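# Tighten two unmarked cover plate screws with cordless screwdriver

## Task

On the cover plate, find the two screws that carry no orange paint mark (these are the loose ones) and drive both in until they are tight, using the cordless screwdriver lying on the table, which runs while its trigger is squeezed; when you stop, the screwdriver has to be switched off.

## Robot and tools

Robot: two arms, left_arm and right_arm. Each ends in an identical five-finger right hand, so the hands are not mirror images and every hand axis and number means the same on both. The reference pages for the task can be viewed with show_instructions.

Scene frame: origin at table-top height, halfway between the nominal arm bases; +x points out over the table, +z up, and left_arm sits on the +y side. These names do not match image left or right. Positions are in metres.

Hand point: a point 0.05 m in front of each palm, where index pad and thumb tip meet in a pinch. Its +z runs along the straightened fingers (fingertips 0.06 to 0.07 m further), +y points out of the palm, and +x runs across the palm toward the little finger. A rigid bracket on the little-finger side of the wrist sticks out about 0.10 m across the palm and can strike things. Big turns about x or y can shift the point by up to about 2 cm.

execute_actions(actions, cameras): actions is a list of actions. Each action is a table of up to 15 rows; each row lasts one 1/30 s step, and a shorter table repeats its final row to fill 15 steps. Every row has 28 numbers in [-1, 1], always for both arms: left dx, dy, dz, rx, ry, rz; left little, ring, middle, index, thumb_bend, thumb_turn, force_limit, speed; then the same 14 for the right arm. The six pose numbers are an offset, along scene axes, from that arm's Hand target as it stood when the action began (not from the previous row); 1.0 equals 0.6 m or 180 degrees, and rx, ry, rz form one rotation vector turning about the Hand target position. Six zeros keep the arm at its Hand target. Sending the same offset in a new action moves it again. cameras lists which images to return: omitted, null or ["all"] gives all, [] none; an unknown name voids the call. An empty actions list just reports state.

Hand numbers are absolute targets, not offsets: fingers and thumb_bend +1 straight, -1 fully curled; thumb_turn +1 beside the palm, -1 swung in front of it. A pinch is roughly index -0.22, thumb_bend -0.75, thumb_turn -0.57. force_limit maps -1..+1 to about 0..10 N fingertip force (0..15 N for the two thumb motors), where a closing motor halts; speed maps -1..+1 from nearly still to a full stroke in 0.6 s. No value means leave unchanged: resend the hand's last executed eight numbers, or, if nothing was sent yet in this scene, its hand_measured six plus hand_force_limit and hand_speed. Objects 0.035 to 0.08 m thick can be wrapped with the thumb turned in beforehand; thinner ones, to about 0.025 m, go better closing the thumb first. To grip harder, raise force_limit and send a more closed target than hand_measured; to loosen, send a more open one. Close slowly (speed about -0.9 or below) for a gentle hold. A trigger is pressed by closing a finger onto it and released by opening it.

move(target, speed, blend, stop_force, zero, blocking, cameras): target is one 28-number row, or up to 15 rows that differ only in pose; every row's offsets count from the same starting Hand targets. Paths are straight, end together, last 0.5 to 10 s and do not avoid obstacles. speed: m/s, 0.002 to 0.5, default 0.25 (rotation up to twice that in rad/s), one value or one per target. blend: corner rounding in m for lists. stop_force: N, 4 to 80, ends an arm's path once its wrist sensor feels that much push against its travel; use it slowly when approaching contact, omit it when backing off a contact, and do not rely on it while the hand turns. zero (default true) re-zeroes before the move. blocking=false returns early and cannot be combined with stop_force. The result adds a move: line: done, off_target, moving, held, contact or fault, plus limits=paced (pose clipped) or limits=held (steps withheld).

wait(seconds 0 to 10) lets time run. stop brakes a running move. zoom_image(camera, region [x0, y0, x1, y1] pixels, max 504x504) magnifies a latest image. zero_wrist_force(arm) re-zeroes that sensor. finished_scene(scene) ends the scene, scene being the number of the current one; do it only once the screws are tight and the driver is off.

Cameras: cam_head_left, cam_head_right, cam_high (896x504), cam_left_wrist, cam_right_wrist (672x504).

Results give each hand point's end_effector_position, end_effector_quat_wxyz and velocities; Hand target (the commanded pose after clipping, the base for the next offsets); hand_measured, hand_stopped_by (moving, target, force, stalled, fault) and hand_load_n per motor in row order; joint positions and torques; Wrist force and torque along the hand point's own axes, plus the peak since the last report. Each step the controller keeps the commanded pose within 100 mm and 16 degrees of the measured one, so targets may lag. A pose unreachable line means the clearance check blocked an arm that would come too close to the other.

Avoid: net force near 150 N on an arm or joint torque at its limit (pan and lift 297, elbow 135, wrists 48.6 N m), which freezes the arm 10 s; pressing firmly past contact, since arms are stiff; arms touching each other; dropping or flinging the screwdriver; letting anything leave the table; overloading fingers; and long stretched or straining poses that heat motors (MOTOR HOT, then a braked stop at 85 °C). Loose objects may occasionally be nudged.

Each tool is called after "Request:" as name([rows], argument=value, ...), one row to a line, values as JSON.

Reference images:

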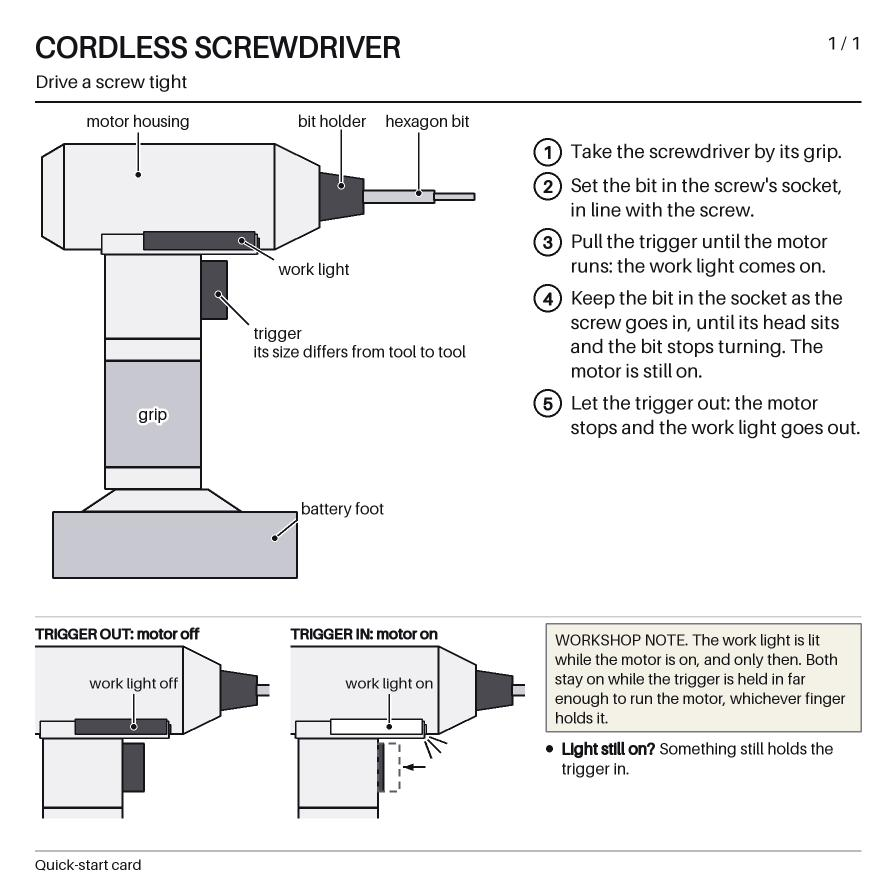

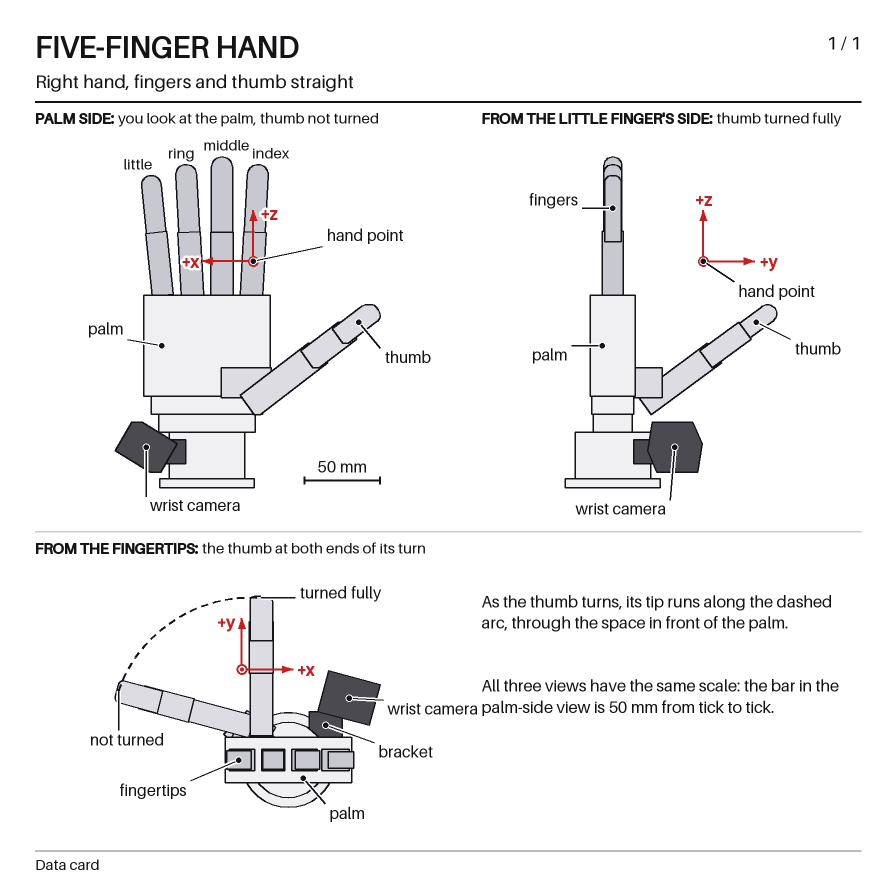

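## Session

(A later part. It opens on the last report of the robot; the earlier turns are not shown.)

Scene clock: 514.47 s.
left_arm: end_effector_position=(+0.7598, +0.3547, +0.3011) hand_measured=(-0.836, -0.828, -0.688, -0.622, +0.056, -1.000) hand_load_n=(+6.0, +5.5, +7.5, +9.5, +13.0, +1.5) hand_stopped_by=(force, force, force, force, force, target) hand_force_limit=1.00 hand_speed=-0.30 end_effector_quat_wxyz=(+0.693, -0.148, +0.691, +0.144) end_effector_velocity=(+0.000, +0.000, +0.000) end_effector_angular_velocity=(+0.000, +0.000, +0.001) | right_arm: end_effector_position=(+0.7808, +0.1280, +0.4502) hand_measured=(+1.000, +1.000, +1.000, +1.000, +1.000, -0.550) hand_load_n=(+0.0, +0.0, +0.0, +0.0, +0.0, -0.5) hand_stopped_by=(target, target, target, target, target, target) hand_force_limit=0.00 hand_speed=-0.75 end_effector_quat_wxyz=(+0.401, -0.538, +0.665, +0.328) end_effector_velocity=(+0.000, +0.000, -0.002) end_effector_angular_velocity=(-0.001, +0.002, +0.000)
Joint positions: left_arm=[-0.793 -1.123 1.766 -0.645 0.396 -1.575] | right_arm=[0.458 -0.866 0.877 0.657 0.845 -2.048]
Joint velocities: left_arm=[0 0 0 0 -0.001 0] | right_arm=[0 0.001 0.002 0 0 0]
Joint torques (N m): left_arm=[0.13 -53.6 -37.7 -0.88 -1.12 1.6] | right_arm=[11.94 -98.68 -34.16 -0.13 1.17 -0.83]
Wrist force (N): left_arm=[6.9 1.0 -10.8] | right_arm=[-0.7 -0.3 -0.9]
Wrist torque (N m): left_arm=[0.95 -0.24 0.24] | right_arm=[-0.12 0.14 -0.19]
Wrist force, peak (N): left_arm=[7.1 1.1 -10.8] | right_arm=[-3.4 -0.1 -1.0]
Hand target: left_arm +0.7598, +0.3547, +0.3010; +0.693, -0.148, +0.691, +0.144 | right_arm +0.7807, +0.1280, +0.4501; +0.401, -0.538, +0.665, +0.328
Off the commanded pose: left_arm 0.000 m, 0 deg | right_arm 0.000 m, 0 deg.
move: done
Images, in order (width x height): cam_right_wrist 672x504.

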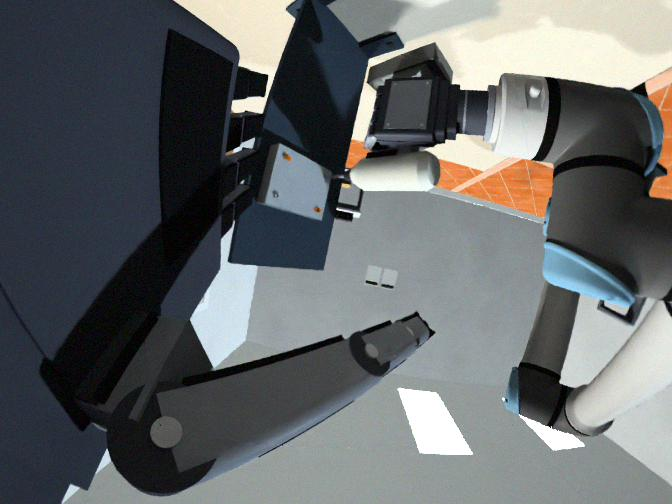

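Request:
execute_actions(actions=[], cameras=["cam_right_wrist","cam_high"])

Request:
zoom_image(camera="cam_right_wrist", region=[300, 110, 480, 245])

Scene clock: 515.47 s.
left_arm: end_effector_position=(+0.7598, +0.3547, +0.3011) hand_measured=(-0.836, -0.828, -0.688, -0.622, +0.056, -1.000) hand_load_n=(+6.0, +5.5, +7.0, +9.5, +13.0, +1.5) hand_stopped_by=(force, force, force, force, force, target) hand_force_limit=1.00 hand_speed=-0.30 end_effector_quat_wxyz=(+0.693, -0.148, +0.691, +0.144) end_effector_velocity=(+0.000, -0.001, +0.000) end_effector_angular_velocity=(-0.001, +0.000, -0.001) | right_arm: end_effector_position=(+0.7807, +0.1280, +0.4501) hand_measured=(+1.000, +1.000, +1.000, +1.000, +1.000, -0.550) hand_load_n=(+0.5, +0.0, +0.0, +0.0, +0.0, +0.0) hand_stopped_by=(target, target, target, target, target, target) hand_force_limit=0.00 hand_speed=-0.75 end_effector_quat_wxyz=(+0.401, -0.538, +0.665, +0.328) end_effector_velocity=(+0.000, +0.000, +0.000) end_effector_angular_velocity=(+0.000, +0.001, +0.000)
Joint positions: left_arm=[-0.793 -1.123 1.766 -0.645 0.396 -1.575] | right_arm=[0.458 -0.866 0.878 0.657 0.845 -2.048]
Joint velocities: left_arm=[-0.001 0 0 0 0 -0.001] | right_arm=[0 0 0 0.001 0 0]
Joint torques (N m): left_arm=[-2.62 -53.46 -34.8 -1.58 -0.85 1.25] | right_arm=[13.91 -92.13 -36.46 -0.96 1.32 -1.54]
Wrist force (N): left_arm=[6.4 1.1 -10.5] | right_arm=[-0.2 0.0 -1.3]
Wrist torque (N m): left_arm=[0.95 -0.19 0.22] | right_arm=[-0.06 0.08 -0.16]
Wrist force, peak (N): left_arm=[6.9 0.9 -10.9] | right_arm=[-0.5 -0.4 -1.3]
Hand target: left_arm +0.7598, +0.3547, +0.3010; +0.693, -0.148, +0.691, +0.144 | right_arm +0.7807, +0.1280, +0.4501; +0.401, -0.538, +0.665, +0.328
Off the commanded pose: left_arm 0.000 m, 0 deg | right_arm 0.000 m, 0 deg.
Images, in order (width x height): cam_high 896x504, cam_right_wrist 672x504.

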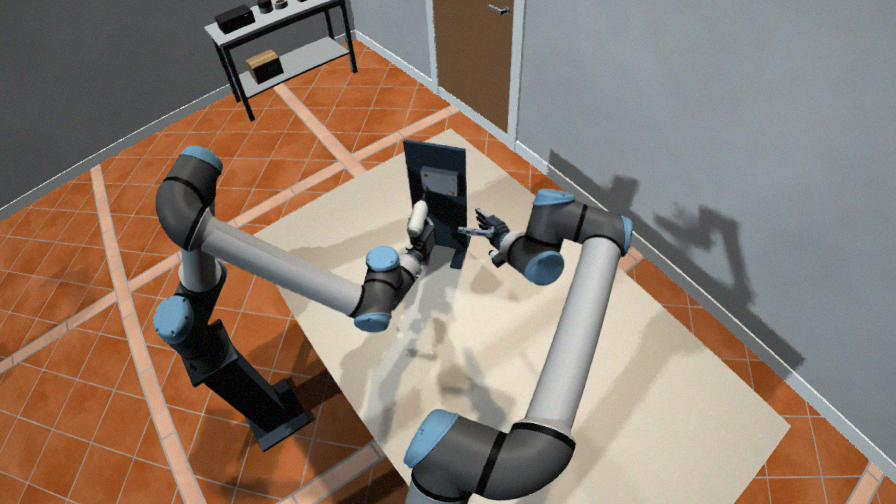

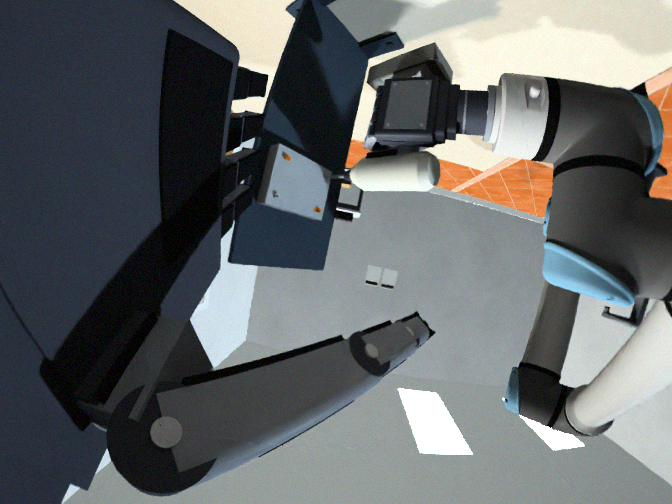

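Scaled by 2.800 from the camera's 672x504 image, which has a finer 960x720 frame.

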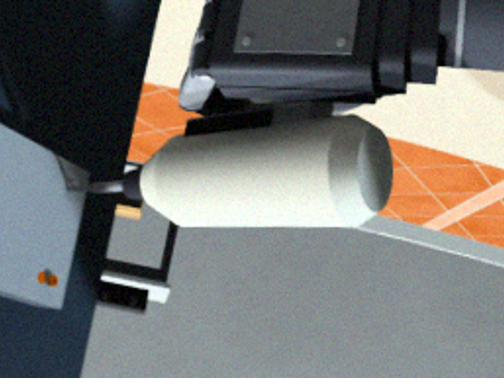

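Request:
move(target=[0,0,0,0,0,0,-0.97,-0.97,-0.97,-0.3,-0.97,-1,1,-0.3,0,0,0,0,0,0,1,1,1,1,1,-0.55,0.0,-0.75], cameras=[])

Request:
move(target=[0,0,0,0,0,0,-0.97,-0.97,-0.97,-0.98,-0.97,-1,1,-0.4,0,0,0,0,0,0,1,1,1,1,1,-0.55,0.0,-0.75], cameras=["cam_right_wrist"])

Request:
zoom_image(camera="cam_right_wrist", region=[300, 110, 480, 245])

Scene clock: 516.30 s.
left_arm: end_effector_position=(+0.7598, +0.3547, +0.3011) hand_measured=(-0.836, -0.828, -0.688, -0.300, +0.056, -1.000) hand_load_n=(+6.0, +5.5, +10.0, +0.0, +12.5, +1.5) hand_stopped_by=(force, force, force, target, force, target) hand_force_limit=1.00 hand_speed=-0.30 end_effector_quat_wxyz=(+0.693, -0.148, +0.691, +0.144) end_effector_velocity=(+0.000, +0.000, +0.000) end_effector_angular_velocity=(+0.000, +0.000, +0.000) | right_arm: end_effector_position=(+0.7807, +0.1280, +0.4501) hand_measured=(+1.000, +1.000, +1.000, +1.000, +1.000, -0.550) hand_load_n=(+0.0, +0.0, +0.0, +0.5, +0.0, +0.0) hand_stopped_by=(target, target, target, target, target, target) hand_force_limit=0.00 hand_speed=-0.75 end_effector_quat_wxyz=(+0.401, -0.538, +0.665, +0.328) end_effector_velocity=(+0.000, +0.000, +0.001) end_effector_angular_velocity=(+0.001, -0.001, +0.000)
Joint positions: left_arm=[-0.793 -1.123 1.766 -0.645 0.396 -1.575] | right_arm=[0.458 -0.866 0.878 0.657 0.845 -2.048]
Joint velocities: left_arm=[0 0 0 0 0 0] | right_arm=[0 -0.001 0 0 0 0]
Joint torques (N m): left_arm=[-5.36 -52.78 -33.59 -1.73 -0.79 1.35] | right_arm=[12.99 -92.81 -37.13 -0.62 1.1 -1.52]
Wrist force (N): left_arm=[6.5 2.0 -11.0] | right_arm=[-0.4 -0.3 -0.9]
Wrist torque (N m): left_arm=[0.91 -0.20 0.20] | right_arm=[-0.12 0.10 -0.18]
Wrist force, peak (N): left_arm=[7.0 1.7 -11.1] | right_arm=[-0.3 -0.5 -1.2]
Hand target: left_arm +0.7598, +0.3547, +0.3010; +0.693, -0.148, +0.691, +0.144 | right_arm +0.7807, +0.1280, +0.4501; +0.401, -0.538, +0.665, +0.328
Off the commanded pose: left_arm 0.000 m, 0 deg | right_arm 0.000 m, 0 deg.
move: done
No camera images: "cameras" was empty.

Scene clock: 517.00 s.
left_arm: end_effector_position=(+0.7598, +0.3547, +0.3011) hand_measured=(-0.836, -0.828, -0.688, -0.628, +0.056, -1.000) hand_load_n=(+6.0, +5.5, +7.5, +9.0, +12.5, +1.0) hand_stopped_by=(force, force, force, force, force, target) hand_force_limit=1.00 hand_speed=-0.40 end_effector_quat_wxyz=(+0.693, -0.148, +0.691, +0.144) end_effector_velocity=(+0.000, -0.001, +0.000) end_effector_angular_velocity=(+0.002, +0.001, +0.000) | right_arm: end_effector_position=(+0.7807, +0.1280, +0.4501) hand_measured=(+1.000, +1.000, +1.000, +1.000, +1.000, -0.550) hand_load_n=(+0.0, +0.0, +0.0, +0.0, +0.0, +0.0) hand_stopped_by=(target, target, target, target, target, target) hand_force_limit=0.00 hand_speed=-0.75 end_effector_quat_wxyz=(+0.401, -0.538, +0.665, +0.328) end_effector_velocity=(+0.000, +0.000, -0.001) end_effector_angular_velocity=(-0.001, +0.002, +0.000)
Joint positions: left_arm=[-0.793 -1.123 1.766 -0.645 0.396 -1.575] | right_arm=[0.458 -0.866 0.878 0.657 0.845 -2.048]
Joint velocities: left_arm=[-0.001 0.001 0 0 0 0.001] | right_arm=[0 0.001 0 0.001 0 0]
Joint torques (N m): left_arm=[-5.8 -55.23 -31.03 -2.5 -0.51 1.42] | right_arm=[14.06 -93.08 -38.26 -0.48 1.19 -1.5]
Wrist force (N): left_arm=[6.3 1.1 -9.9] | right_arm=[-0.7 -0.2 -0.8]
Wrist torque (N m): left_arm=[0.90 -0.19 0.22] | right_arm=[-0.12 0.14 -0.19]
Wrist force, peak (N): left_arm=[6.8 1.7 -11.3] | right_arm=[-0.9 -0.3 -1.0]
Hand target: left_arm +0.7598, +0.3547, +0.3010; +0.693, -0.148, +0.691, +0.144 | right_arm +0.7807, +0.1280, +0.4501; +0.401, -0.538, +0.665, +0.328
Off the commanded pose: left_arm 0.000 m, 0 deg | right_arm 0.000 m, 0 deg.
move: done
Images, in order (width x height): cam_right_wrist 672x504.

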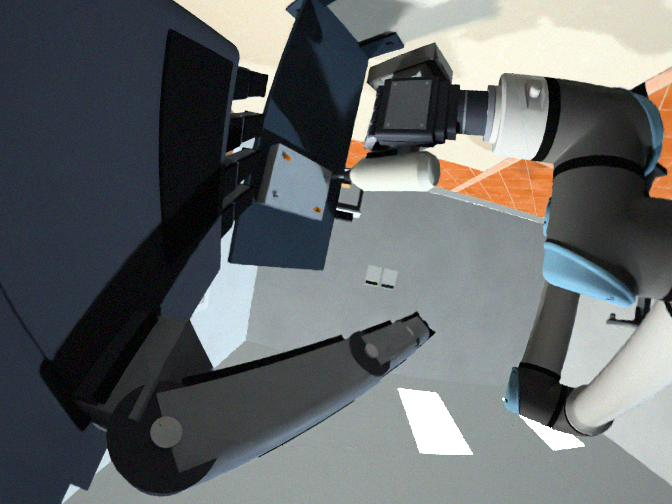

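Scaled by 2.800 from the camera's 672x504 image, which has a finer 960x720 frame.

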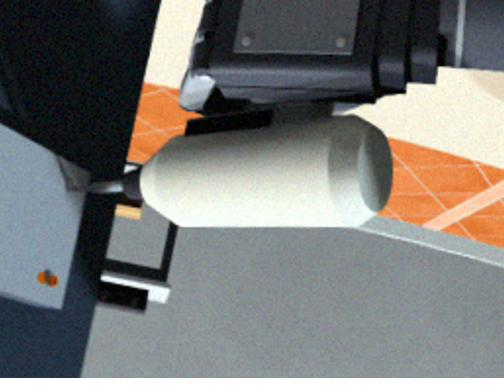

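Request:
move(target=[0,0,0,0,0,0,-0.97,-0.97,-0.97,-0.2,-0.97,-1,1,-0.3,0,0,0,0,0,0,1,1,1,1,1,-0.55,0.0,-0.75], cameras=[])

Request:
move(target=[0,0,0,0,0,0,-0.97,-0.97,-0.97,-1,-0.97,-1,1,0.3,0,0,0,0,0,0,1,1,1,1,1,-0.55,0.0,-0.75], cameras=["cam_right_wrist"])

Request:
zoom_image(camera="cam_right_wrist", region=[300, 110, 480, 245])

Scene clock: 517.83 s.
left_arm: end_effector_position=(+0.7598, +0.3547, +0.3011) hand_measured=(-0.836, -0.828, -0.688, -0.200, +0.056, -1.000) hand_load_n=(+6.0, +5.5, +10.0, +0.0, +13.0, +1.0) hand_stopped_by=(force, force, force, target, force, target) hand_force_limit=1.00 hand_speed=-0.30 end_effector_quat_wxyz=(+0.693, -0.148, +0.691, +0.144) end_effector_velocity=(+0.000, +0.000, +0.000) end_effector_angular_velocity=(-0.001, -0.001, -0.001) | right_arm: end_effector_position=(+0.7807, +0.1280, +0.4501) hand_measured=(+1.000, +1.000, +1.000, +1.000, +1.000, -0.550) hand_load_n=(+0.0, +0.0, +0.0, +0.0, +0.0, +0.0) hand_stopped_by=(target, target, target, target, target, target) hand_force_limit=0.00 hand_speed=-0.75 end_effector_quat_wxyz=(+0.401, -0.538, +0.665, +0.328) end_effector_velocity=(+0.000, +0.000, +0.002) end_effector_angular_velocity=(+0.000, -0.001, +0.000)
Joint positions: left_arm=[-0.793 -1.123 1.766 -0.645 0.396 -1.575] | right_arm=[0.458 -0.866 0.878 0.657 0.845 -2.048]
Joint velocities: left_arm=[0 0 0 0 0.001 -0.001] | right_arm=[0 -0.002 0 0.001 0 0]
Joint torques (N m): left_arm=[-9.34 -50.41 -28.57 -2.51 -1.15 0.93] | right_arm=[13.84 -94.81 -38.77 -0.21 1.14 -1.3]
Wrist force (N): left_arm=[6.4 1.7 -10.9] | right_arm=[-0.7 -0.4 -0.9]
Wrist torque (N m): left_arm=[0.86 -0.22 0.20] | right_arm=[-0.14 0.14 -0.19]
Wrist force, peak (N): left_arm=[7.0 1.6 -11.1] | right_arm=[-0.7 -0.4 -1.4]
Hand target: left_arm +0.7598, +0.3547, +0.3010; +0.693, -0.148, +0.691, +0.144 | right_arm +0.7807, +0.1280, +0.4501; +0.401, -0.538, +0.665, +0.328
Off the commanded pose: left_arm 0.000 m, 0 deg | right_arm 0.000 m, 0 deg.
move: done
No camera images: "cameras" was empty.

Scene clock: 518.53 s.
left_arm: end_effector_position=(+0.7598, +0.3547, +0.3011) hand_measured=(-0.836, -0.828, -0.688, -0.786, +0.056, -1.000) hand_load_n=(+6.0, +5.5, +8.5, +16.0, +13.0, +1.0) hand_stopped_by=(force, force, force, force, force, target) hand_force_limit=1.00 hand_speed=0.30 end_effector_quat_wxyz=(+0.693, -0.148, +0.691, +0.144) end_effector_velocity=(+0.000, +0.001, +0.000) end_effector_angular_velocity=(-0.002, -0.001, +0.002) | right_arm: end_effector_position=(+0.7807, +0.1280, +0.4501) hand_measured=(+1.000, +1.000, +1.000, +1.000, +1.000, -0.550) hand_load_n=(+0.0, -0.5, +0.0, +0.0, +0.0, +0.0) hand_stopped_by=(target, target, target, target, target, target) hand_force_limit=0.00 hand_speed=-0.75 end_effector_quat_wxyz=(+0.401, -0.538, +0.665, +0.328) end_effector_velocity=(+0.000, +0.000, +0.001) end_effector_angular_velocity=(+0.001, -0.002, +0.000)
Joint positions: left_arm=[-0.793 -1.123 1.766 -0.645 0.396 -1.575] | right_arm=[0.458 -0.866 0.878 0.657 0.845 -2.048]
Joint velocities: left_arm=[0.001 0 0 -0.001 -0.001 -0.002] | right_arm=[0 -0.001 0 -0.001 0 0]
Joint torques (N m): left_arm=[-4.9 -57.74 -26.35 -3.23 -0.66 1.11] | right_arm=[13.2 -96.06 -39.65 -0.04 1.15 -1.29]
Wrist force (N): left_arm=[4.9 2.8 -9.0] | right_arm=[-0.7 -0.5 -1.0]
Wrist torque (N m): left_arm=[0.84 -0.34 0.22] | right_arm=[-0.14 0.14 -0.20]
Wrist force, peak (N): left_arm=[6.8 1.9 -11.0] | right_arm=[-0.6 -0.5 -1.1]
Hand target: left_arm +0.7598, +0.3547, +0.3010; +0.693, -0.148, +0.691, +0.144 | right_arm +0.7807, +0.1280, +0.4501; +0.401, -0.538, +0.665, +0.328
Off the commanded pose: left_arm 0.000 m, 0 deg | right_arm 0.000 m, 0 deg.
move: done
Images, in order (width x height): cam_right_wrist 672x504.

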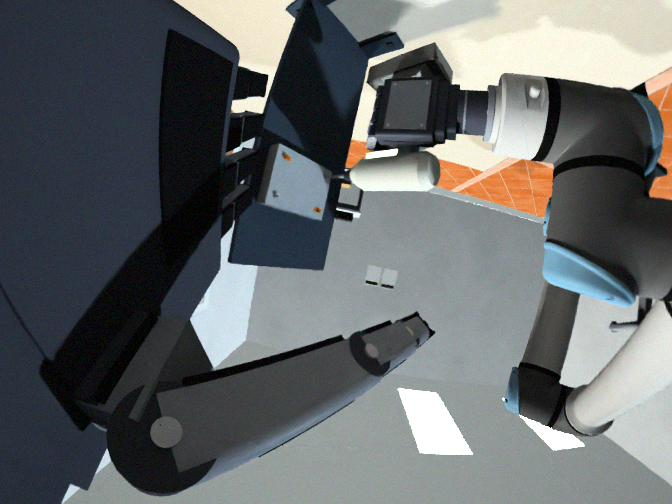

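Scaled by 2.800 from the camera's 672x504 image, which has a finer 960x720 frame.

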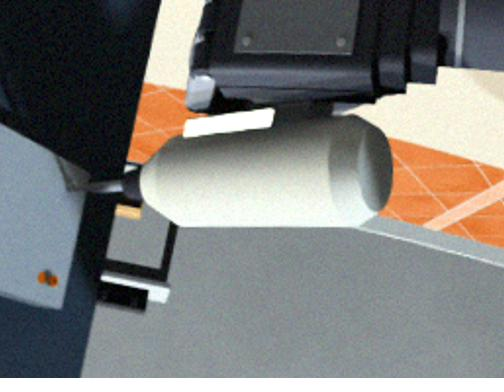

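Request:
wait(seconds=0.5, cameras=[])

Request:
move(target=[0.0013,0.0011,0,0,0,0,-0.97,-0.97,-0.97,-1,-0.97,-1,1,0.3,0,0,0,0,0,0,1,1,1,1,1,-0.55,0.0,-0.75], speed=0.003, stop_force=6, cameras=[])

Request:
wait(seconds=0.6, cameras=[])

Scene clock: 519.20 s.
left_arm: end_effector_position=(+0.7598, +0.3547, +0.3010) hand_measured=(-0.836, -0.828, -0.688, -0.786, +0.056, -1.000) hand_load_n=(+6.0, +5.5, +8.5, +16.0, +13.0, +0.5) hand_stopped_by=(force, force, force, force, force, target) hand_force_limit=1.00 hand_speed=0.30 end_effector_quat_wxyz=(+0.693, -0.148, +0.691, +0.144) end_effector_velocity=(+0.000, +0.001, +0.000) end_effector_angular_velocity=(+0.000, +0.000, +0.002) | right_arm: end_effector_position=(+0.7807, +0.1280, +0.4501) hand_measured=(+1.000, +1.000, +1.000, +1.000, +1.000, -0.550) hand_load_n=(+0.0, +0.0, +0.0, +0.0, -0.5, +0.0) hand_stopped_by=(target, target, target, target, target, target) hand_force_limit=0.00 hand_speed=-0.75 end_effector_quat_wxyz=(+0.401, -0.538, +0.665, +0.328) end_effector_velocity=(+0.000, +0.000, +0.000) end_effector_angular_velocity=(+0.000, +0.000, +0.000)
Joint positions: left_arm=[-0.793 -1.123 1.766 -0.645 0.396 -1.575] | right_arm=[0.458 -0.866 0.878 0.657 0.845 -2.048]
Joint velocities: left_arm=[0.001 0 0 0.001 -0.001 0] | right_arm=[0 0 0 0 0 0]
Joint torques (N m): left_arm=[-6.04 -53.81 -25.01 -3.71 -1.44 1.04] | right_arm=[13.21 -96.41 -39.91 0.17 1.15 -1.23]
Wrist force (N): left_arm=[5.0 2.5 -9.1] | right_arm=[-0.7 -0.3 -1.0]
Wrist torque (N m): left_arm=[0.81 -0.31 0.21] | right_arm=[-0.12 0.14 -0.19]
Wrist force, peak (N): left_arm=[5.3 2.3 -9.8] | right_arm=[-0.4 -0.3 -1.4]
Hand target: left_arm +0.7598, +0.3547, +0.3010; +0.693, -0.148, +0.691, +0.144 | right_arm +0.7807, +0.1280, +0.4501; +0.401, -0.538, +0.665, +0.328
Off the commanded pose: left_arm 0.000 m, 0 deg | right_arm 0.000 m, 0 deg.
wait: 0.50 s; at rest from the start
No camera images: "cameras" was empty.

Scene clock: 520.30 s.
left_arm: end_effector_position=(+0.7606, +0.3554, +0.3010) hand_measured=(-0.836, -0.828, -0.688, -0.786, +0.056, -1.000) hand_load_n=(+2.0, +2.0, +8.5, +14.5, +14.0, +2.5) hand_stopped_by=(force, force, force, force, force, target) hand_force_limit=1.00 hand_speed=0.30 end_effector_quat_wxyz=(+0.692, -0.148, +0.691, +0.144) end_effector_velocity=(+0.000, +0.000, +0.000) end_effector_angular_velocity=(+0.000, +0.000, -0.001) | right_arm: end_effector_position=(+0.7807, +0.1280, +0.4501) hand_measured=(+1.000, +1.000, +1.000, +1.000, +1.000, -0.550) hand_load_n=(+0.0, +0.0, +0.0, +0.0, +0.0, -0.5) hand_stopped_by=(target, target, target, target, target, target) hand_force_limit=0.00 hand_speed=-0.75 end_effector_quat_wxyz=(+0.401, -0.538, +0.665, +0.328) end_effector_velocity=(+0.000, +0.000, +0.001) end_effector_angular_velocity=(+0.000, +0.000, +0.000)
Joint positions: left_arm=[-0.792 -1.123 1.766 -0.645 0.397 -1.575] | right_arm=[0.458 -0.866 0.878 0.657 0.845 -2.048]
Joint velocities: left_arm=[0 0 0 0 0 0] | right_arm=[0 -0.001 0 0.001 0 0]
Joint torques (N m): left_arm=[-2.63 -57.48 -49.44 1.47 -1.84 1.21] | right_arm=[11.12 -97.69 -41.33 0.31 0.95 -0.99]
Wrist force (N): left_arm=[6.4 2.0 -1.7] | right_arm=[-0.7 -0.1 -0.9]
Wrist torque (N m): left_arm=[1.02 0.04 0.21] | right_arm=[-0.09 0.14 -0.18]
Wrist force, peak (N): left_arm=[4.0 1.0 -15.2] | right_arm=[-0.8 -0.5 -1.3]
Hand target: left_arm +0.7606, +0.3553, +0.3010; +0.693, -0.148, +0.691, +0.144 | right_arm +0.7807, +0.1280, +0.4501; +0.401, -0.538, +0.665, +0.328
Off the commanded pose: left_arm 0.000 m, 0 deg | right_arm 0.000 m, 0 deg.
move: done
No camera images: "cameras" was empty.

Scene clock: 520.90 s.
left_arm: end_effector_position=(+0.7606, +0.3553, +0.3010) hand_measured=(-0.836, -0.828, -0.688, -0.786, +0.056, -1.000) hand_load_n=(+2.0, +2.0, +8.5, +14.5, +13.5, +2.5) hand_stopped_by=(force, force, force, force, force, target) hand_force_limit=1.00 hand_speed=0.30 end_effector_quat_wxyz=(+0.692, -0.148, +0.691, +0.144) end_effector_velocity=(+0.000, -0.001, +0.000) end_effector_angular_velocity=(-0.001, +0.000, -0.001) | right_arm: end_effector_position=(+0.7807, +0.1280, +0.4501) hand_measured=(+1.000, +1.000, +1.000, +1.000, +1.000, -0.550) hand_load_n=(+0.0, +0.0, +0.5, +0.0, +0.0, +0.0) hand_stopped_by=(target, target, target, target, target, target) hand_force_limit=0.00 hand_speed=-0.75 end_effector_quat_wxyz=(+0.401, -0.538, +0.665, +0.328) end_effector_velocity=(+0.000, +0.000, +0.000) end_effector_angular_velocity=(+0.000, +0.000, +0.000)
Joint positions: left_arm=[-0.792 -1.123 1.766 -0.645 0.397 -1.575] | right_arm=[0.458 -0.866 0.878 0.657 0.845 -2.048]
Joint velocities: left_arm=[-0.001 0 0 0 0 -0.001] | right_arm=[0 0 0 0 0 0]
Joint torques (N m): left_arm=[-9.55 -64.19 -46.27 0.75 -2.53 0.71] | right_arm=[11.61 -97.93 -42.02 0.53 0.97 -0.98]
Wrist force (N): left_arm=[6.4 1.9 -1.7] | right_arm=[-0.7 -0.2 -0.9]
Wrist torque (N m): left_arm=[1.00 0.05 0.20] | right_arm=[-0.11 0.14 -0.19]
Wrist force, peak (N): left_arm=[7.0 1.3 -1.2] | right_arm=[-1.0 -0.1 -1.1]
Hand target: left_arm +0.7606, +0.3553, +0.3010; +0.693, -0.148, +0.691, +0.144 | right_arm +0.7807, +0.1280, +0.4501; +0.401, -0.538, +0.665, +0.328
Off the commanded pose: left_arm 0.000 m, 0 deg | right_arm 0.000 m, 0 deg.
wait: 0.60 s; at rest by 0.17 s
No camera images: "cameras" was empty.

Request:
execute_actions(actions=[], cameras=["cam_right_wrist"])

Request:
zoom_image(camera="cam_right_wrist", region=[300, 160, 360, 205])

Scene clock: 521.00 s.
left_arm: end_effector_position=(+0.7606, +0.3553, +0.3010) hand_measured=(-0.836, -0.828, -0.688, -0.786, +0.056, -1.000) hand_load_n=(+1.5, +2.0, +8.5, +14.5, +14.0, +2.5) hand_stopped_by=(force, force, force, force, force, target) hand_force_limit=1.00 hand_speed=0.30 end_effector_quat_wxyz=(+0.692, -0.148, +0.691, +0.144) end_effector_velocity=(+0.000, +0.000, +0.000) end_effector_angular_velocity=(+0.001, +0.000, +0.000) | right_arm: end_effector_position=(+0.7807, +0.1280, +0.4501) hand_measured=(+1.000, +1.000, +1.000, +1.000, +1.000, -0.550) hand_load_n=(+0.0, +0.0, +0.0, +0.0, +0.0, +0.0) hand_stopped_by=(target, target, target, target, target, target) hand_force_limit=0.00 hand_speed=-0.75 end_effector_quat_wxyz=(+0.401, -0.538, +0.665, +0.328) end_effector_velocity=(+0.000, +0.000, -0.001) end_effector_angular_velocity=(+0.000, +0.001, +0.000)
Joint positions: left_arm=[-0.792 -1.123 1.766 -0.645 0.397 -1.575] | right_arm=[0.458 -0.866 0.878 0.657 0.845 -2.048]
Joint velocities: left_arm=[0 0 0 -0.001 0 0.001] | right_arm=[0 0.001 0 0 0 0]
Joint torques (N m): left_arm=[-14.69 -62.54 -45.03 0.77 -2.35 0.1] | right_arm=[12.16 -98.22 -41.91 0.5 0.83 -1.03]
Wrist force (N): left_arm=[6.6 1.8 -1.8] | right_arm=[-0.4 -0.1 -0.8]
Wrist torque (N m): left_arm=[0.98 0.02 0.21] | right_arm=[-0.11 0.09 -0.17]
Wrist force, peak (N): left_arm=[6.6 1.8 -1.8] | right_arm=[-0.7 -0.8 -1.0]
Hand target: left_arm +0.7606, +0.3553, +0.3010; +0.693, -0.148, +0.691, +0.144 | right_arm +0.7807, +0.1280, +0.4501; +0.401, -0.538, +0.665, +0.328
Off the commanded pose: left_arm 0.000 m, 0 deg | right_arm 0.000 m, 0 deg.
Images, in order (width x height): cam_right_wrist 672x504.

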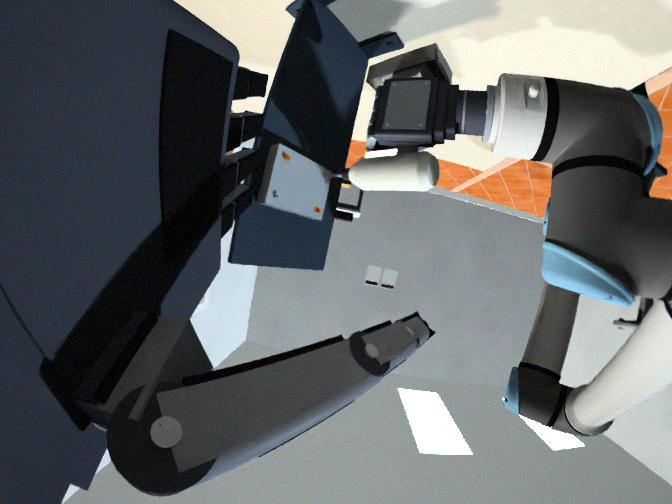

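Scaled by 8.400 from the camera's 672x504 image, which has a finer 960x720 frame.

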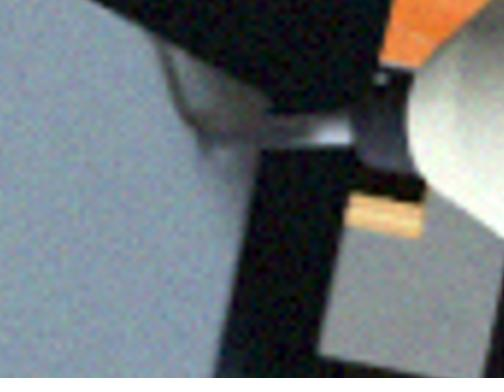

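Request:
move(target=[0.0008,0.00067,0,0,0,0,-0.97,-0.97,-0.97,-1,-0.97,-1,1,0.3,0,0,0,0,0,0,1,1,1,1,1,-0.55,0.0,-0.75], speed=0.003, stop_force=5, cameras=[])

Request:
move(target=[0.0008,0.00067,0,0,0,0,-0.97,-0.97,-0.97,-1,-0.97,-1,1,0.3,0,0,0,0,0,0,1,1,1,1,1,-0.55,0.0,-0.75], speed=0.003, stop_force=5, cameras=[])

Scene clock: 522.27 s.
left_arm: end_effector_position=(+0.7611, +0.3557, +0.3011) hand_measured=(-0.836, -0.828, -0.688, -0.786, +0.056, -1.000) hand_load_n=(+1.5, +2.0, +8.5, +14.5, +13.5, +2.5) hand_stopped_by=(force, force, force, force, force, target) hand_force_limit=1.00 hand_speed=0.30 end_effector_quat_wxyz=(+0.693, -0.148, +0.691, +0.144) end_effector_velocity=(+0.000, +0.000, +0.000) end_effector_angular_velocity=(-0.002, -0.001, +0.000) | right_arm: end_effector_position=(+0.7807, +0.1280, +0.4501) hand_measured=(+1.000, +1.000, +1.000, +1.000, +1.000, -0.550) hand_load_n=(+0.0, +0.0, +0.0, +0.0, +0.0, -0.5) hand_stopped_by=(target, target, target, target, target, target) hand_force_limit=0.00 hand_speed=-0.75 end_effector_quat_wxyz=(+0.401, -0.538, +0.665, +0.328) end_effector_velocity=(+0.000, +0.000, +0.001) end_effector_angular_velocity=(+0.000, +0.000, +0.000)
Joint positions: left_arm=[-0.791 -1.122 1.765 -0.645 0.398 -1.575] | right_arm=[0.458 -0.866 0.878 0.657 0.845 -2.048]
Joint velocities: left_arm=[0.001 0 0 0 0 -0.001] | right_arm=[0 -0.001 0 0.001 0 0]
Joint torques (N m): left_arm=[11.66 -53.1 -46.6 0.91 0.23 0.07] | right_arm=[10.73 -98.57 -43.14 0.63 0.91 -0.77]
Wrist force (N): left_arm=[7.0 1.0 -1.6] | right_arm=[-0.6 -0.4 -0.9]
Wrist torque (N m): left_arm=[0.97 0.07 0.22] | right_arm=[-0.13 0.12 -0.19]
Wrist force, peak (N): left_arm=[7.0 1.8 -1.8] | right_arm=[-1.0 -0.4 -1.2]
Hand target: left_arm +0.7611, +0.3557, +0.3010; +0.693, -0.148, +0.691, +0.144 | right_arm +0.7807, +0.1280, +0.4501; +0.401, -0.538, +0.665, +0.328
Off the commanded pose: left_arm 0.000 m, 0 deg | right_arm 0.000 m, 0 deg.
move: done
No camera images: "cameras" was empty.

Scene clock: 523.30 s.
left_arm: end_effector_position=(+0.7616, +0.3561, +0.3010) hand_measured=(-0.836, -0.828, -0.688, -0.786, +0.056, -1.000) hand_load_n=(+1.5, +2.0, +8.5, +14.5, +13.5, +2.5) hand_stopped_by=(force, force, force, force, force, target) hand_force_limit=1.00 hand_speed=0.30 end_effector_quat_wxyz=(+0.693, -0.148, +0.691, +0.144) end_effector_velocity=(+0.000, +0.000, +0.000) end_effector_angular_velocity=(-0.001, +0.000, +0.000) | right_arm: end_effector_position=(+0.7807, +0.1280, +0.4501) hand_measured=(+1.000, +1.000, +1.000, +1.000, +1.000, -0.550) hand_load_n=(+0.0, +0.0, +0.0, +0.0, +0.0, +0.0) hand_stopped_by=(target, target, target, target, target, target) hand_force_limit=0.00 hand_speed=-0.75 end_effector_quat_wxyz=(+0.401, -0.538, +0.665, +0.328) end_effector_velocity=(-0.001, +0.000, +0.002) end_effector_angular_velocity=(+0.000, -0.001, +0.000)
Joint positions: left_arm=[-0.79 -1.122 1.765 -0.644 0.399 -1.575] | right_arm=[0.458 -0.866 0.878 0.657 0.845 -2.048]
Joint velocities: left_arm=[0 0 0 0 0 -0.001] | right_arm=[0 -0.002 0 0.001 0 0]
Joint torques (N m): left_arm=[4.88 -55.52 -48.49 1.46 -0.3 -0.12] | right_arm=[10.07 -99.78 -43.92 1.16 0.8 -0.45]
Wrist force (N): left_arm=[6.7 1.8 -1.6] | right_arm=[-0.8 -0.3 -0.9]
Wrist torque (N m): left_arm=[1.02 0.05 0.22] | right_arm=[-0.12 0.15 -0.20]
Wrist force, peak (N): left_arm=[7.1 1.6 -1.4] | right_arm=[-0.6 -0.7 -0.9]
Hand target: left_arm +0.7616, +0.3561, +0.3010; +0.693, -0.148, +0.691, +0.144 | right_arm +0.7807, +0.1280, +0.4501; +0.401, -0.538, +0.665, +0.328
Off the commanded pose: left_arm 0.000 m, 0 deg | right_arm 0.000 m, 0 deg.
move: done
No camera images: "cameras" was empty.

Request:
move(target=[0.0026,0.00218,0,0,0,0,-0.97,-0.97,-0.97,-1,-0.97,-1,1,0.3,0,0,0,0,0,0,1,1,1,1,1,-0.55,0.0,-0.75], speed=0.003, stop_force=4, cameras=["cam_right_wrist"])

Request:
zoom_image(camera="cam_right_wrist", region=[300, 160, 360, 205])

Scene clock: 525.03 s.
left_arm: end_effector_position=(+0.7627, +0.3570, +0.3011) hand_measured=(-0.836, -0.828, -0.688, -0.786, +0.056, -1.000) hand_load_n=(+3.0, +3.0, +8.0, +13.5, +14.0, +1.5) hand_stopped_by=(force, force, force, force, force, target) hand_force_limit=1.00 hand_speed=0.30 end_effector_quat_wxyz=(+0.693, -0.148, +0.691, +0.144) end_effector_velocity=(+0.000, +0.000, +0.000) end_effector_angular_velocity=(+0.000, +0.000, +0.000) | right_arm: end_effector_position=(+0.7807, +0.1280, +0.4501) hand_measured=(+1.000, +1.000, +1.000, +1.000, +1.000, -0.550) hand_load_n=(+0.0, +0.0, +0.0, +0.0, +0.0, +0.0) hand_stopped_by=(target, target, target, target, target, target) hand_force_limit=0.00 hand_speed=-0.75 end_effector_quat_wxyz=(+0.401, -0.538, +0.665, +0.328) end_effector_velocity=(+0.000, +0.000, -0.001) end_effector_angular_velocity=(+0.000, +0.000, +0.000)
Joint positions: left_arm=[-0.788 -1.121 1.763 -0.644 0.401 -1.575] | right_arm=[0.458 -0.866 0.878 0.657 0.845 -2.048]
Joint velocities: left_arm=[0 -0.001 0 0 0 0.001] | right_arm=[0 0.001 0 0 0 0]
Joint torques (N m): left_arm=[-10.48 -77.98 -25 -1.4 -2.64 -0.84] | right_arm=[10.57 -101.19 -44.84 1.55 0.75 -0.29]
Wrist force (N): left_arm=[5.9 2.3 -3.3] | right_arm=[-0.4 -0.3 -0.7]
Wrist torque (N m): left_arm=[0.90 -0.11 0.21] | right_arm=[-0.14 0.09 -0.18]
Wrist force, peak (N): left_arm=[5.4 1.3 -5.6] | right_arm=[-0.8 -0.4 -1.5]
Hand target: left_arm +0.7627, +0.3570, +0.3011; +0.693, -0.148, +0.691, +0.144 | right_arm +0.7807, +0.1280, +0.4501; +0.401, -0.538, +0.665, +0.328
Off the commanded pose: left_arm 0.001 m, 0 deg | right_arm 0.000 m, 0 deg.
move: contact (left_arm)
Images, in order (width x height): cam_right_wrist 672x504.

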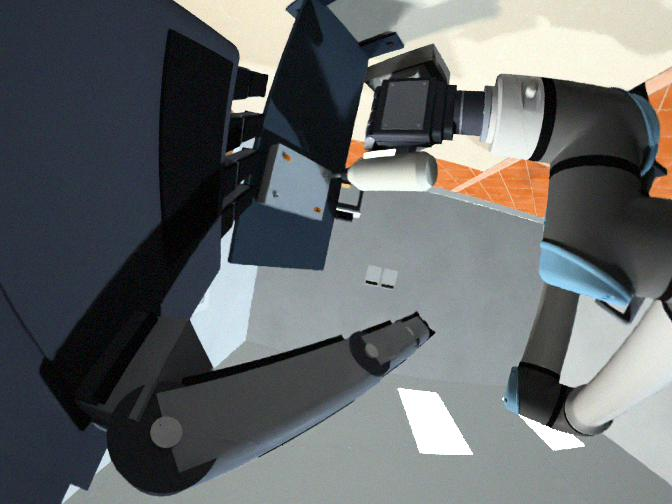

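Scaled by 8.400 from the camera's 672x504 image, which has a finer 960x720 frame.

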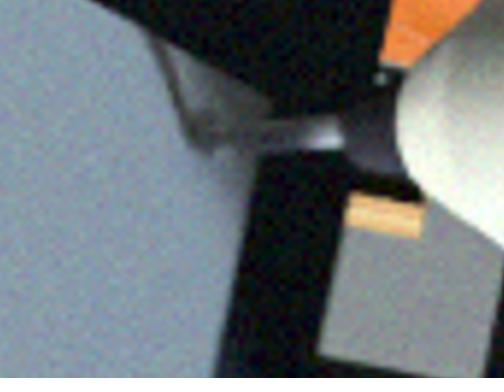

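Request:
move(target=[0,0,0,0,0,0,-0.97,-0.97,-0.97,1,-0.97,-1,1,-0.3,0,0,0,0,0,0,1,1,1,1,1,-0.55,0.0,-0.75], cameras=[])

Request:
move(target=[-0.0166,-0.0139,0,0,0,0,-0.97,-0.97,-0.97,1,-0.97,-1,1,-0.3,0,0,0,0,0,0,1,1,1,1,1,-0.55,0.0,-0.75], speed=0.03, cameras=["cam_right_wrist"])

Request:
zoom_image(camera="cam_right_wrist", region=[300, 160, 360, 205])

Scene clock: 527.03 s.
left_arm: end_effector_position=(+0.7627, +0.3570, +0.3011) hand_measured=(-0.836, -0.828, -0.688, +1.000, +0.056, -1.000) hand_load_n=(+4.5, +3.5, +10.0, +0.0, +13.5, +1.5) hand_stopped_by=(force, force, force, target, force, target) hand_force_limit=1.00 hand_speed=-0.30 end_effector_quat_wxyz=(+0.693, -0.148, +0.691, +0.144) end_effector_velocity=(+0.000, +0.001, +0.000) end_effector_angular_velocity=(-0.002, -0.002, +0.001) | right_arm: end_effector_position=(+0.7807, +0.1280, +0.4501) hand_measured=(+1.000, +1.000, +1.000, +1.000, +1.000, -0.550) hand_load_n=(+0.0, +0.0, +0.0, +0.0, +0.0, +0.0) hand_stopped_by=(target, target, target, target, target, target) hand_force_limit=0.00 hand_speed=-0.75 end_effector_quat_wxyz=(+0.401, -0.538, +0.665, +0.328) end_effector_velocity=(+0.000, +0.000, +0.001) end_effector_angular_velocity=(+0.001, -0.001, +0.000)
Joint positions: left_arm=[-0.788 -1.121 1.763 -0.644 0.401 -1.575] | right_arm=[0.458 -0.866 0.878 0.657 0.845 -2.048]
Joint velocities: left_arm=[0.001 0 0 -0.001 0 -0.002] | right_arm=[0 -0.001 0 0 0 0]
Joint torques (N m): left_arm=[-2.74 -85.68 -28.92 -4.04 -2.1 -0.89] | right_arm=[8.64 -102.8 -44.99 2.12 0.65 -0.14]
Wrist force (N): left_arm=[5.6 1.7 -5.2] | right_arm=[-0.7 -0.6 -0.1]
Wrist torque (N m): left_arm=[0.88 -0.08 0.19] | right_arm=[-0.21 0.11 -0.20]
Wrist force, peak (N): left_arm=[6.2 2.3 -5.7] | right_arm=[-1.0 -0.2 -1.0]
Hand target: left_arm +0.7627, +0.3570, +0.3011; +0.693, -0.148, +0.691, +0.144 | right_arm +0.7807, +0.1280, +0.4501; +0.401, -0.538, +0.665, +0.328
Off the commanded pose: left_arm 0.000 m, 0 deg | right_arm 0.000 m, 0 deg.
move: done
No camera images: "cameras" was empty.

Scene clock: 527.77 s.
left_arm: end_effector_position=(+0.7525, +0.3487, +0.3011) hand_measured=(-0.836, -0.828, -0.688, +1.000, +0.056, -1.000) hand_load_n=(+4.0, +3.5, +10.0, +0.0, +13.5, +2.5) hand_stopped_by=(force, force, force, target, force, target) hand_force_limit=1.00 hand_speed=-0.30 end_effector_quat_wxyz=(+0.693, -0.148, +0.691, +0.144) end_effector_velocity=(+0.001, +0.001, +0.000) end_effector_angular_velocity=(+0.000, +0.000, -0.001) | right_arm: end_effector_position=(+0.7807, +0.1280, +0.4501) hand_measured=(+1.000, +1.000, +1.000, +1.000, +1.000, -0.550) hand_load_n=(+0.0, +0.0, +0.0, +0.0, +0.0, -0.5) hand_stopped_by=(target, target, target, target, target, target) hand_force_limit=0.00 hand_speed=-0.75 end_effector_quat_wxyz=(+0.401, -0.538, +0.665, +0.328) end_effector_velocity=(+0.000, +0.000, +0.000) end_effector_angular_velocity=(+0.000, +0.000, +0.000)
Joint positions: left_arm=[-0.806 -1.128 1.773 -0.648 0.383 -1.575] | right_arm=[0.458 -0.866 0.878 0.657 0.845 -2.048]
Joint velocities: left_arm=[0.002 0 0 0 0.002 -0.001] | right_arm=[0 0 0 0 0 0]
Joint torques (N m): left_arm=[14.53 -68.48 -38.2 -3.32 1.93 -0.86] | right_arm=[8.82 -104.92 -44.55 2.25 0.48 0.1]
Wrist force (N): left_arm=[6.1 4.1 -1.9] | right_arm=[-0.6 -0.4 -0.9]
Wrist torque (N m): left_arm=[0.77 0.08 0.12] | right_arm=[-0.13 0.12 -0.18]
Wrist force, peak (N): left_arm=[6.0 1.9 -5.4] | right_arm=[-0.6 -0.6 -1.3]
Hand target: left_arm +0.7527, +0.3487, +0.3011; +0.693, -0.148, +0.691, +0.144 | right_arm +0.7807, +0.1280, +0.4501; +0.401, -0.538, +0.665, +0.328
Off the commanded pose: left_arm 0.000 m, 0 deg | right_arm 0.000 m, 0 deg.
move: done
Images, in order (width x height): cam_right_wrist 672x504.

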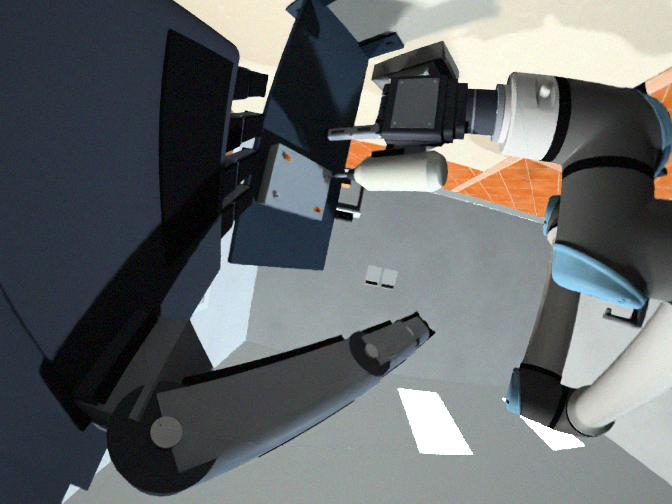

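Scaled by 8.400 from the camera's 672x504 image, which has a finer 960x720 frame.

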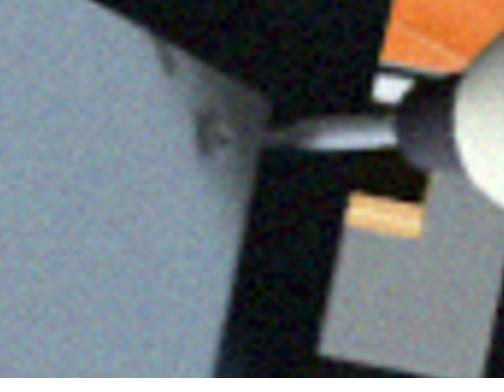

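Request:
move(target=[0,0,0,0,0,0,-0.97,-0.97,-0.97,1,-0.97,-1,1,-0.3,-0.055,0.225,0.092,0,0,0,1,1,1,1,1,-0.55,0.0,-0.75], speed=0.1, cameras=["cam_right_wrist"])

Scene clock: 530.17 s.
left_arm: end_effector_position=(+0.7527, +0.3487, +0.3011) hand_measured=(-0.836, -0.828, -0.688, +1.000, +0.056, -1.000) hand_load_n=(+4.0, +3.5, +10.0, +0.0, +13.0, +2.5) hand_stopped_by=(force, force, force, target, force, target) hand_force_limit=1.00 hand_speed=-0.30 end_effector_quat_wxyz=(+0.693, -0.148, +0.691, +0.144) end_effector_velocity=(+0.000, +0.000, +0.000) end_effector_angular_velocity=(-0.001, +0.000, +0.000) | right_arm: end_effector_position=(+0.7478, +0.2632, +0.5053) hand_measured=(+1.000, +1.000, +1.000, +1.000, +1.000, -0.550) hand_load_n=(+0.0, +0.0, +0.0, +0.0, -0.5, -0.5) hand_stopped_by=(target, target, target, target, target, target) hand_force_limit=0.00 hand_speed=-0.75 end_effector_quat_wxyz=(+0.401, -0.538, +0.665, +0.328) end_effector_velocity=(+0.000, +0.000, -0.001) end_effector_angular_velocity=(-0.001, +0.001, +0.000)
Joint positions: left_arm=[-0.806 -1.127 1.773 -0.647 0.383 -1.575] | right_arm=[0.598 -0.67 0.424 0.849 0.958 -1.942]
Joint velocities: left_arm=[0 0 0 0 0 0] | right_arm=[0 0.001 -0.001 0.001 0 0]
Joint torques (N m): left_arm=[10.6 -56.26 -47.25 1.31 2.07 2.95] | right_arm=[-11.72 -113.61 -42.46 -1.79 -1.6 -0.69]
Wrist force (N): left_arm=[6.3 4.1 -2.2] | right_arm=[-1.0 -0.6 -0.9]
Wrist torque (N m): left_arm=[0.79 0.05 0.13] | right_arm=[-0.18 0.19 -0.20]
Wrist force, peak (N): left_arm=[6.9 4.3 -2.0] | right_arm=[0.5 -0.7 -1.7]
Hand target: left_arm +0.7527, +0.3487, +0.3011; +0.693, -0.148, +0.691, +0.144 | right_arm +0.7479, +0.2631, +0.5054; +0.401, -0.538, +0.665, +0.328
Off the commanded pose: left_arm 0.000 m, 0 deg | right_arm 0.000 m, 0 deg.
move: done
Images, in order (width x height): cam_right_wrist 672x504.

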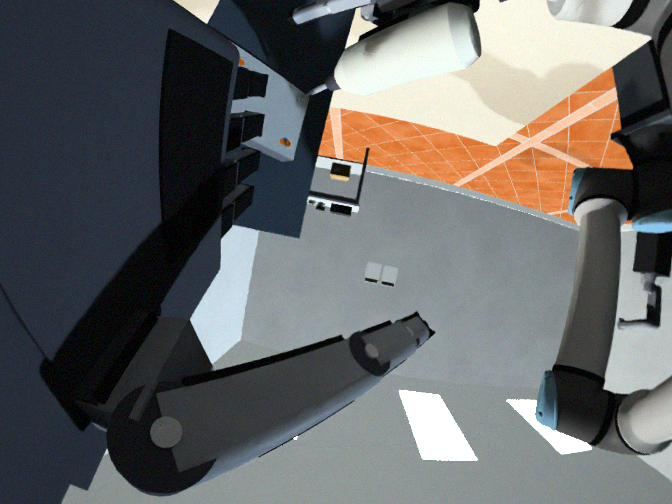

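Request:
zoom_image(camera="cam_right_wrist", region=[270, 70, 350, 130])

Request:
zoom_image(camera="cam_right_wrist", region=[290, 80, 330, 110])

Scaled by 6.300 from the camera's 672x504 image, which has a finer 960x720 frame.

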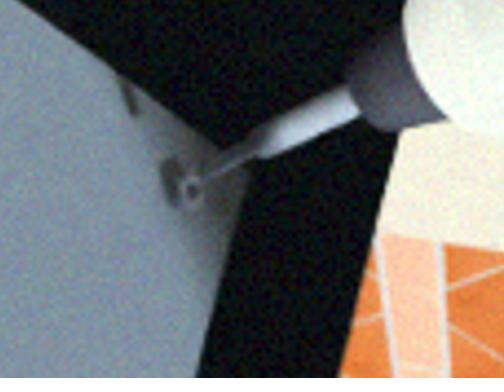

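Scaled by 12.600 from the camera's 672x504 image, which has a finer 960x720 frame.

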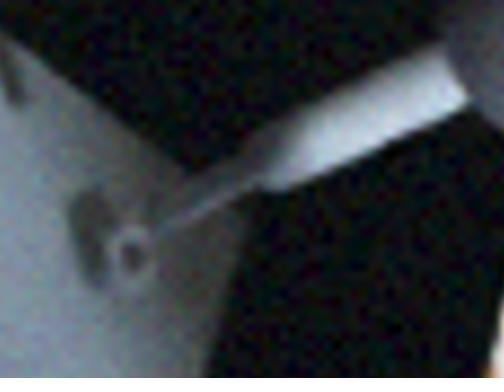

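Request:
zoom_image(camera="cam_right_wrist", region=[280, 0, 490, 140])

Request:
zoom_image(camera="cam_right_wrist", region=[225, 30, 325, 170])

Scaled by 2.400 from the camera's 672x504 image, which has a finer 960x720 frame.

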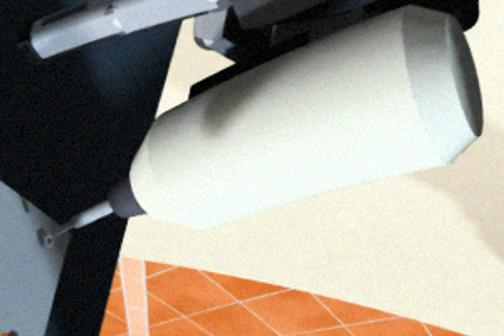

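Scaled by 3.600 from the camera's 672x504 image, which has a finer 960x720 frame.

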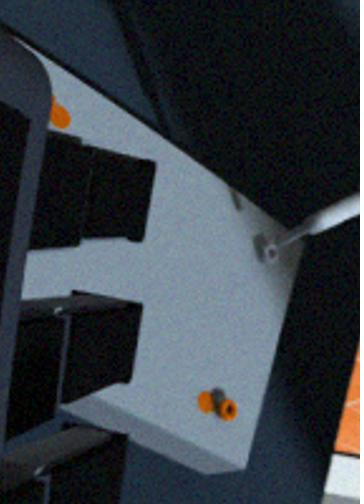

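Request:
move(target=[0,0,0,0,0,0,-0.97,-0.97,-0.97,-1,-0.97,-1,0.85,-0.7,0,0,0,0,0,0,1,1,1,1,1,-0.55,0.0,-0.75], cameras=["cam_right_wrist"])

Request:
zoom_image(camera="cam_right_wrist", region=[290, 80, 330, 110])

Request:
zoom_image(camera="cam_right_wrist", region=[280, 0, 490, 140])

Scene clock: 536.10 s.
left_arm: end_effector_position=(+0.7527, +0.3487, +0.3011) hand_measured=(-0.836, -0.828, -0.688, -0.646, +0.056, -1.000) hand_load_n=(+4.0, +3.5, +6.0, +9.5, +14.0, +3.0) hand_stopped_by=(force, force, force, force, force, target) hand_force_limit=0.85 hand_speed=-0.70 end_effector_quat_wxyz=(+0.693, -0.148, +0.691, +0.144) end_effector_velocity=(+0.000, +0.001, +0.000) end_effector_angular_velocity=(+0.000, +0.000, +0.001) | right_arm: end_effector_position=(+0.7479, +0.2631, +0.5054) hand_measured=(+1.000, +1.000, +1.000, +1.000, +1.000, -0.550) hand_load_n=(+0.0, +0.0, +0.0, +0.0, +0.0, +0.0) hand_stopped_by=(target, target, target, target, target, target) hand_force_limit=0.00 hand_speed=-0.75 end_effector_quat_wxyz=(+0.401, -0.538, +0.665, +0.328) end_effector_velocity=(+0.000, +0.000, +0.000) end_effector_angular_velocity=(+0.000, +0.000, +0.000)
Joint positions: left_arm=[-0.806 -1.127 1.773 -0.647 0.383 -1.575] | right_arm=[0.598 -0.67 0.424 0.849 0.958 -1.942]
Joint velocities: left_arm=[0.001 -0.001 0 0.001 0 0] | right_arm=[0 0 0 0 0 0]
Joint torques (N m): left_arm=[6.29 -53.04 -32.71 -1.01 0.66 2.92] | right_arm=[-12.75 -121.73 -35.76 -1.02 -0.88 0.66]
Wrist force (N): left_arm=[6.2 3.6 -2.1] | right_arm=[-1.0 -0.4 -0.6]
Wrist torque (N m): left_arm=[0.72 0.06 0.10] | right_arm=[-0.16 0.17 -0.20]
Wrist force, peak (N): left_arm=[6.8 4.2 -2.4] | right_arm=[-1.0 -0.6 -1.1]
Hand target: left_arm +0.7527, +0.3487, +0.3011; +0.693, -0.148, +0.691, +0.144 | right_arm +0.7479, +0.2631, +0.5054; +0.401, -0.538, +0.665, +0.328
Off the commanded pose: left_arm 0.000 m, 0 deg | right_arm 0.000 m, 0 deg.
move: done
Images, in order (width x height): cam_right_wrist 672x504.

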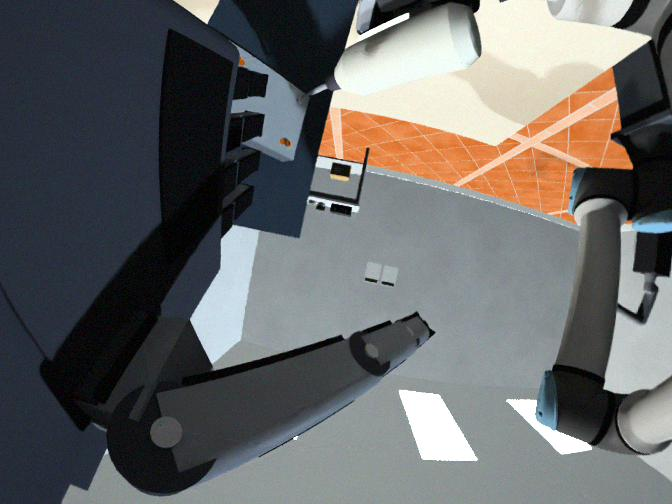

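Scaled by 12.600 from the camera's 672x504 image, which has a finer 960x720 frame.

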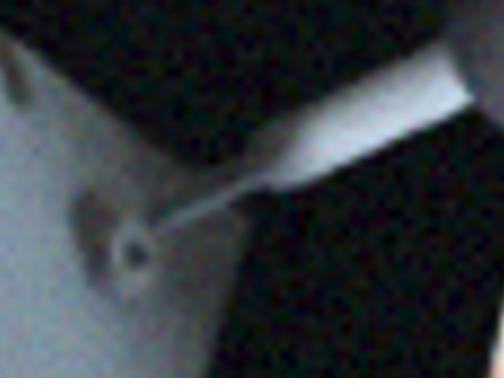

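Scaled by 2.400 from the camera's 672x504 image, which has a finer 960x720 frame.

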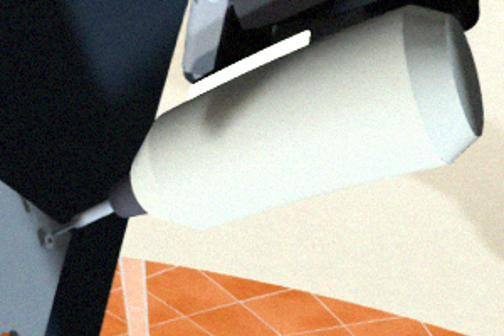

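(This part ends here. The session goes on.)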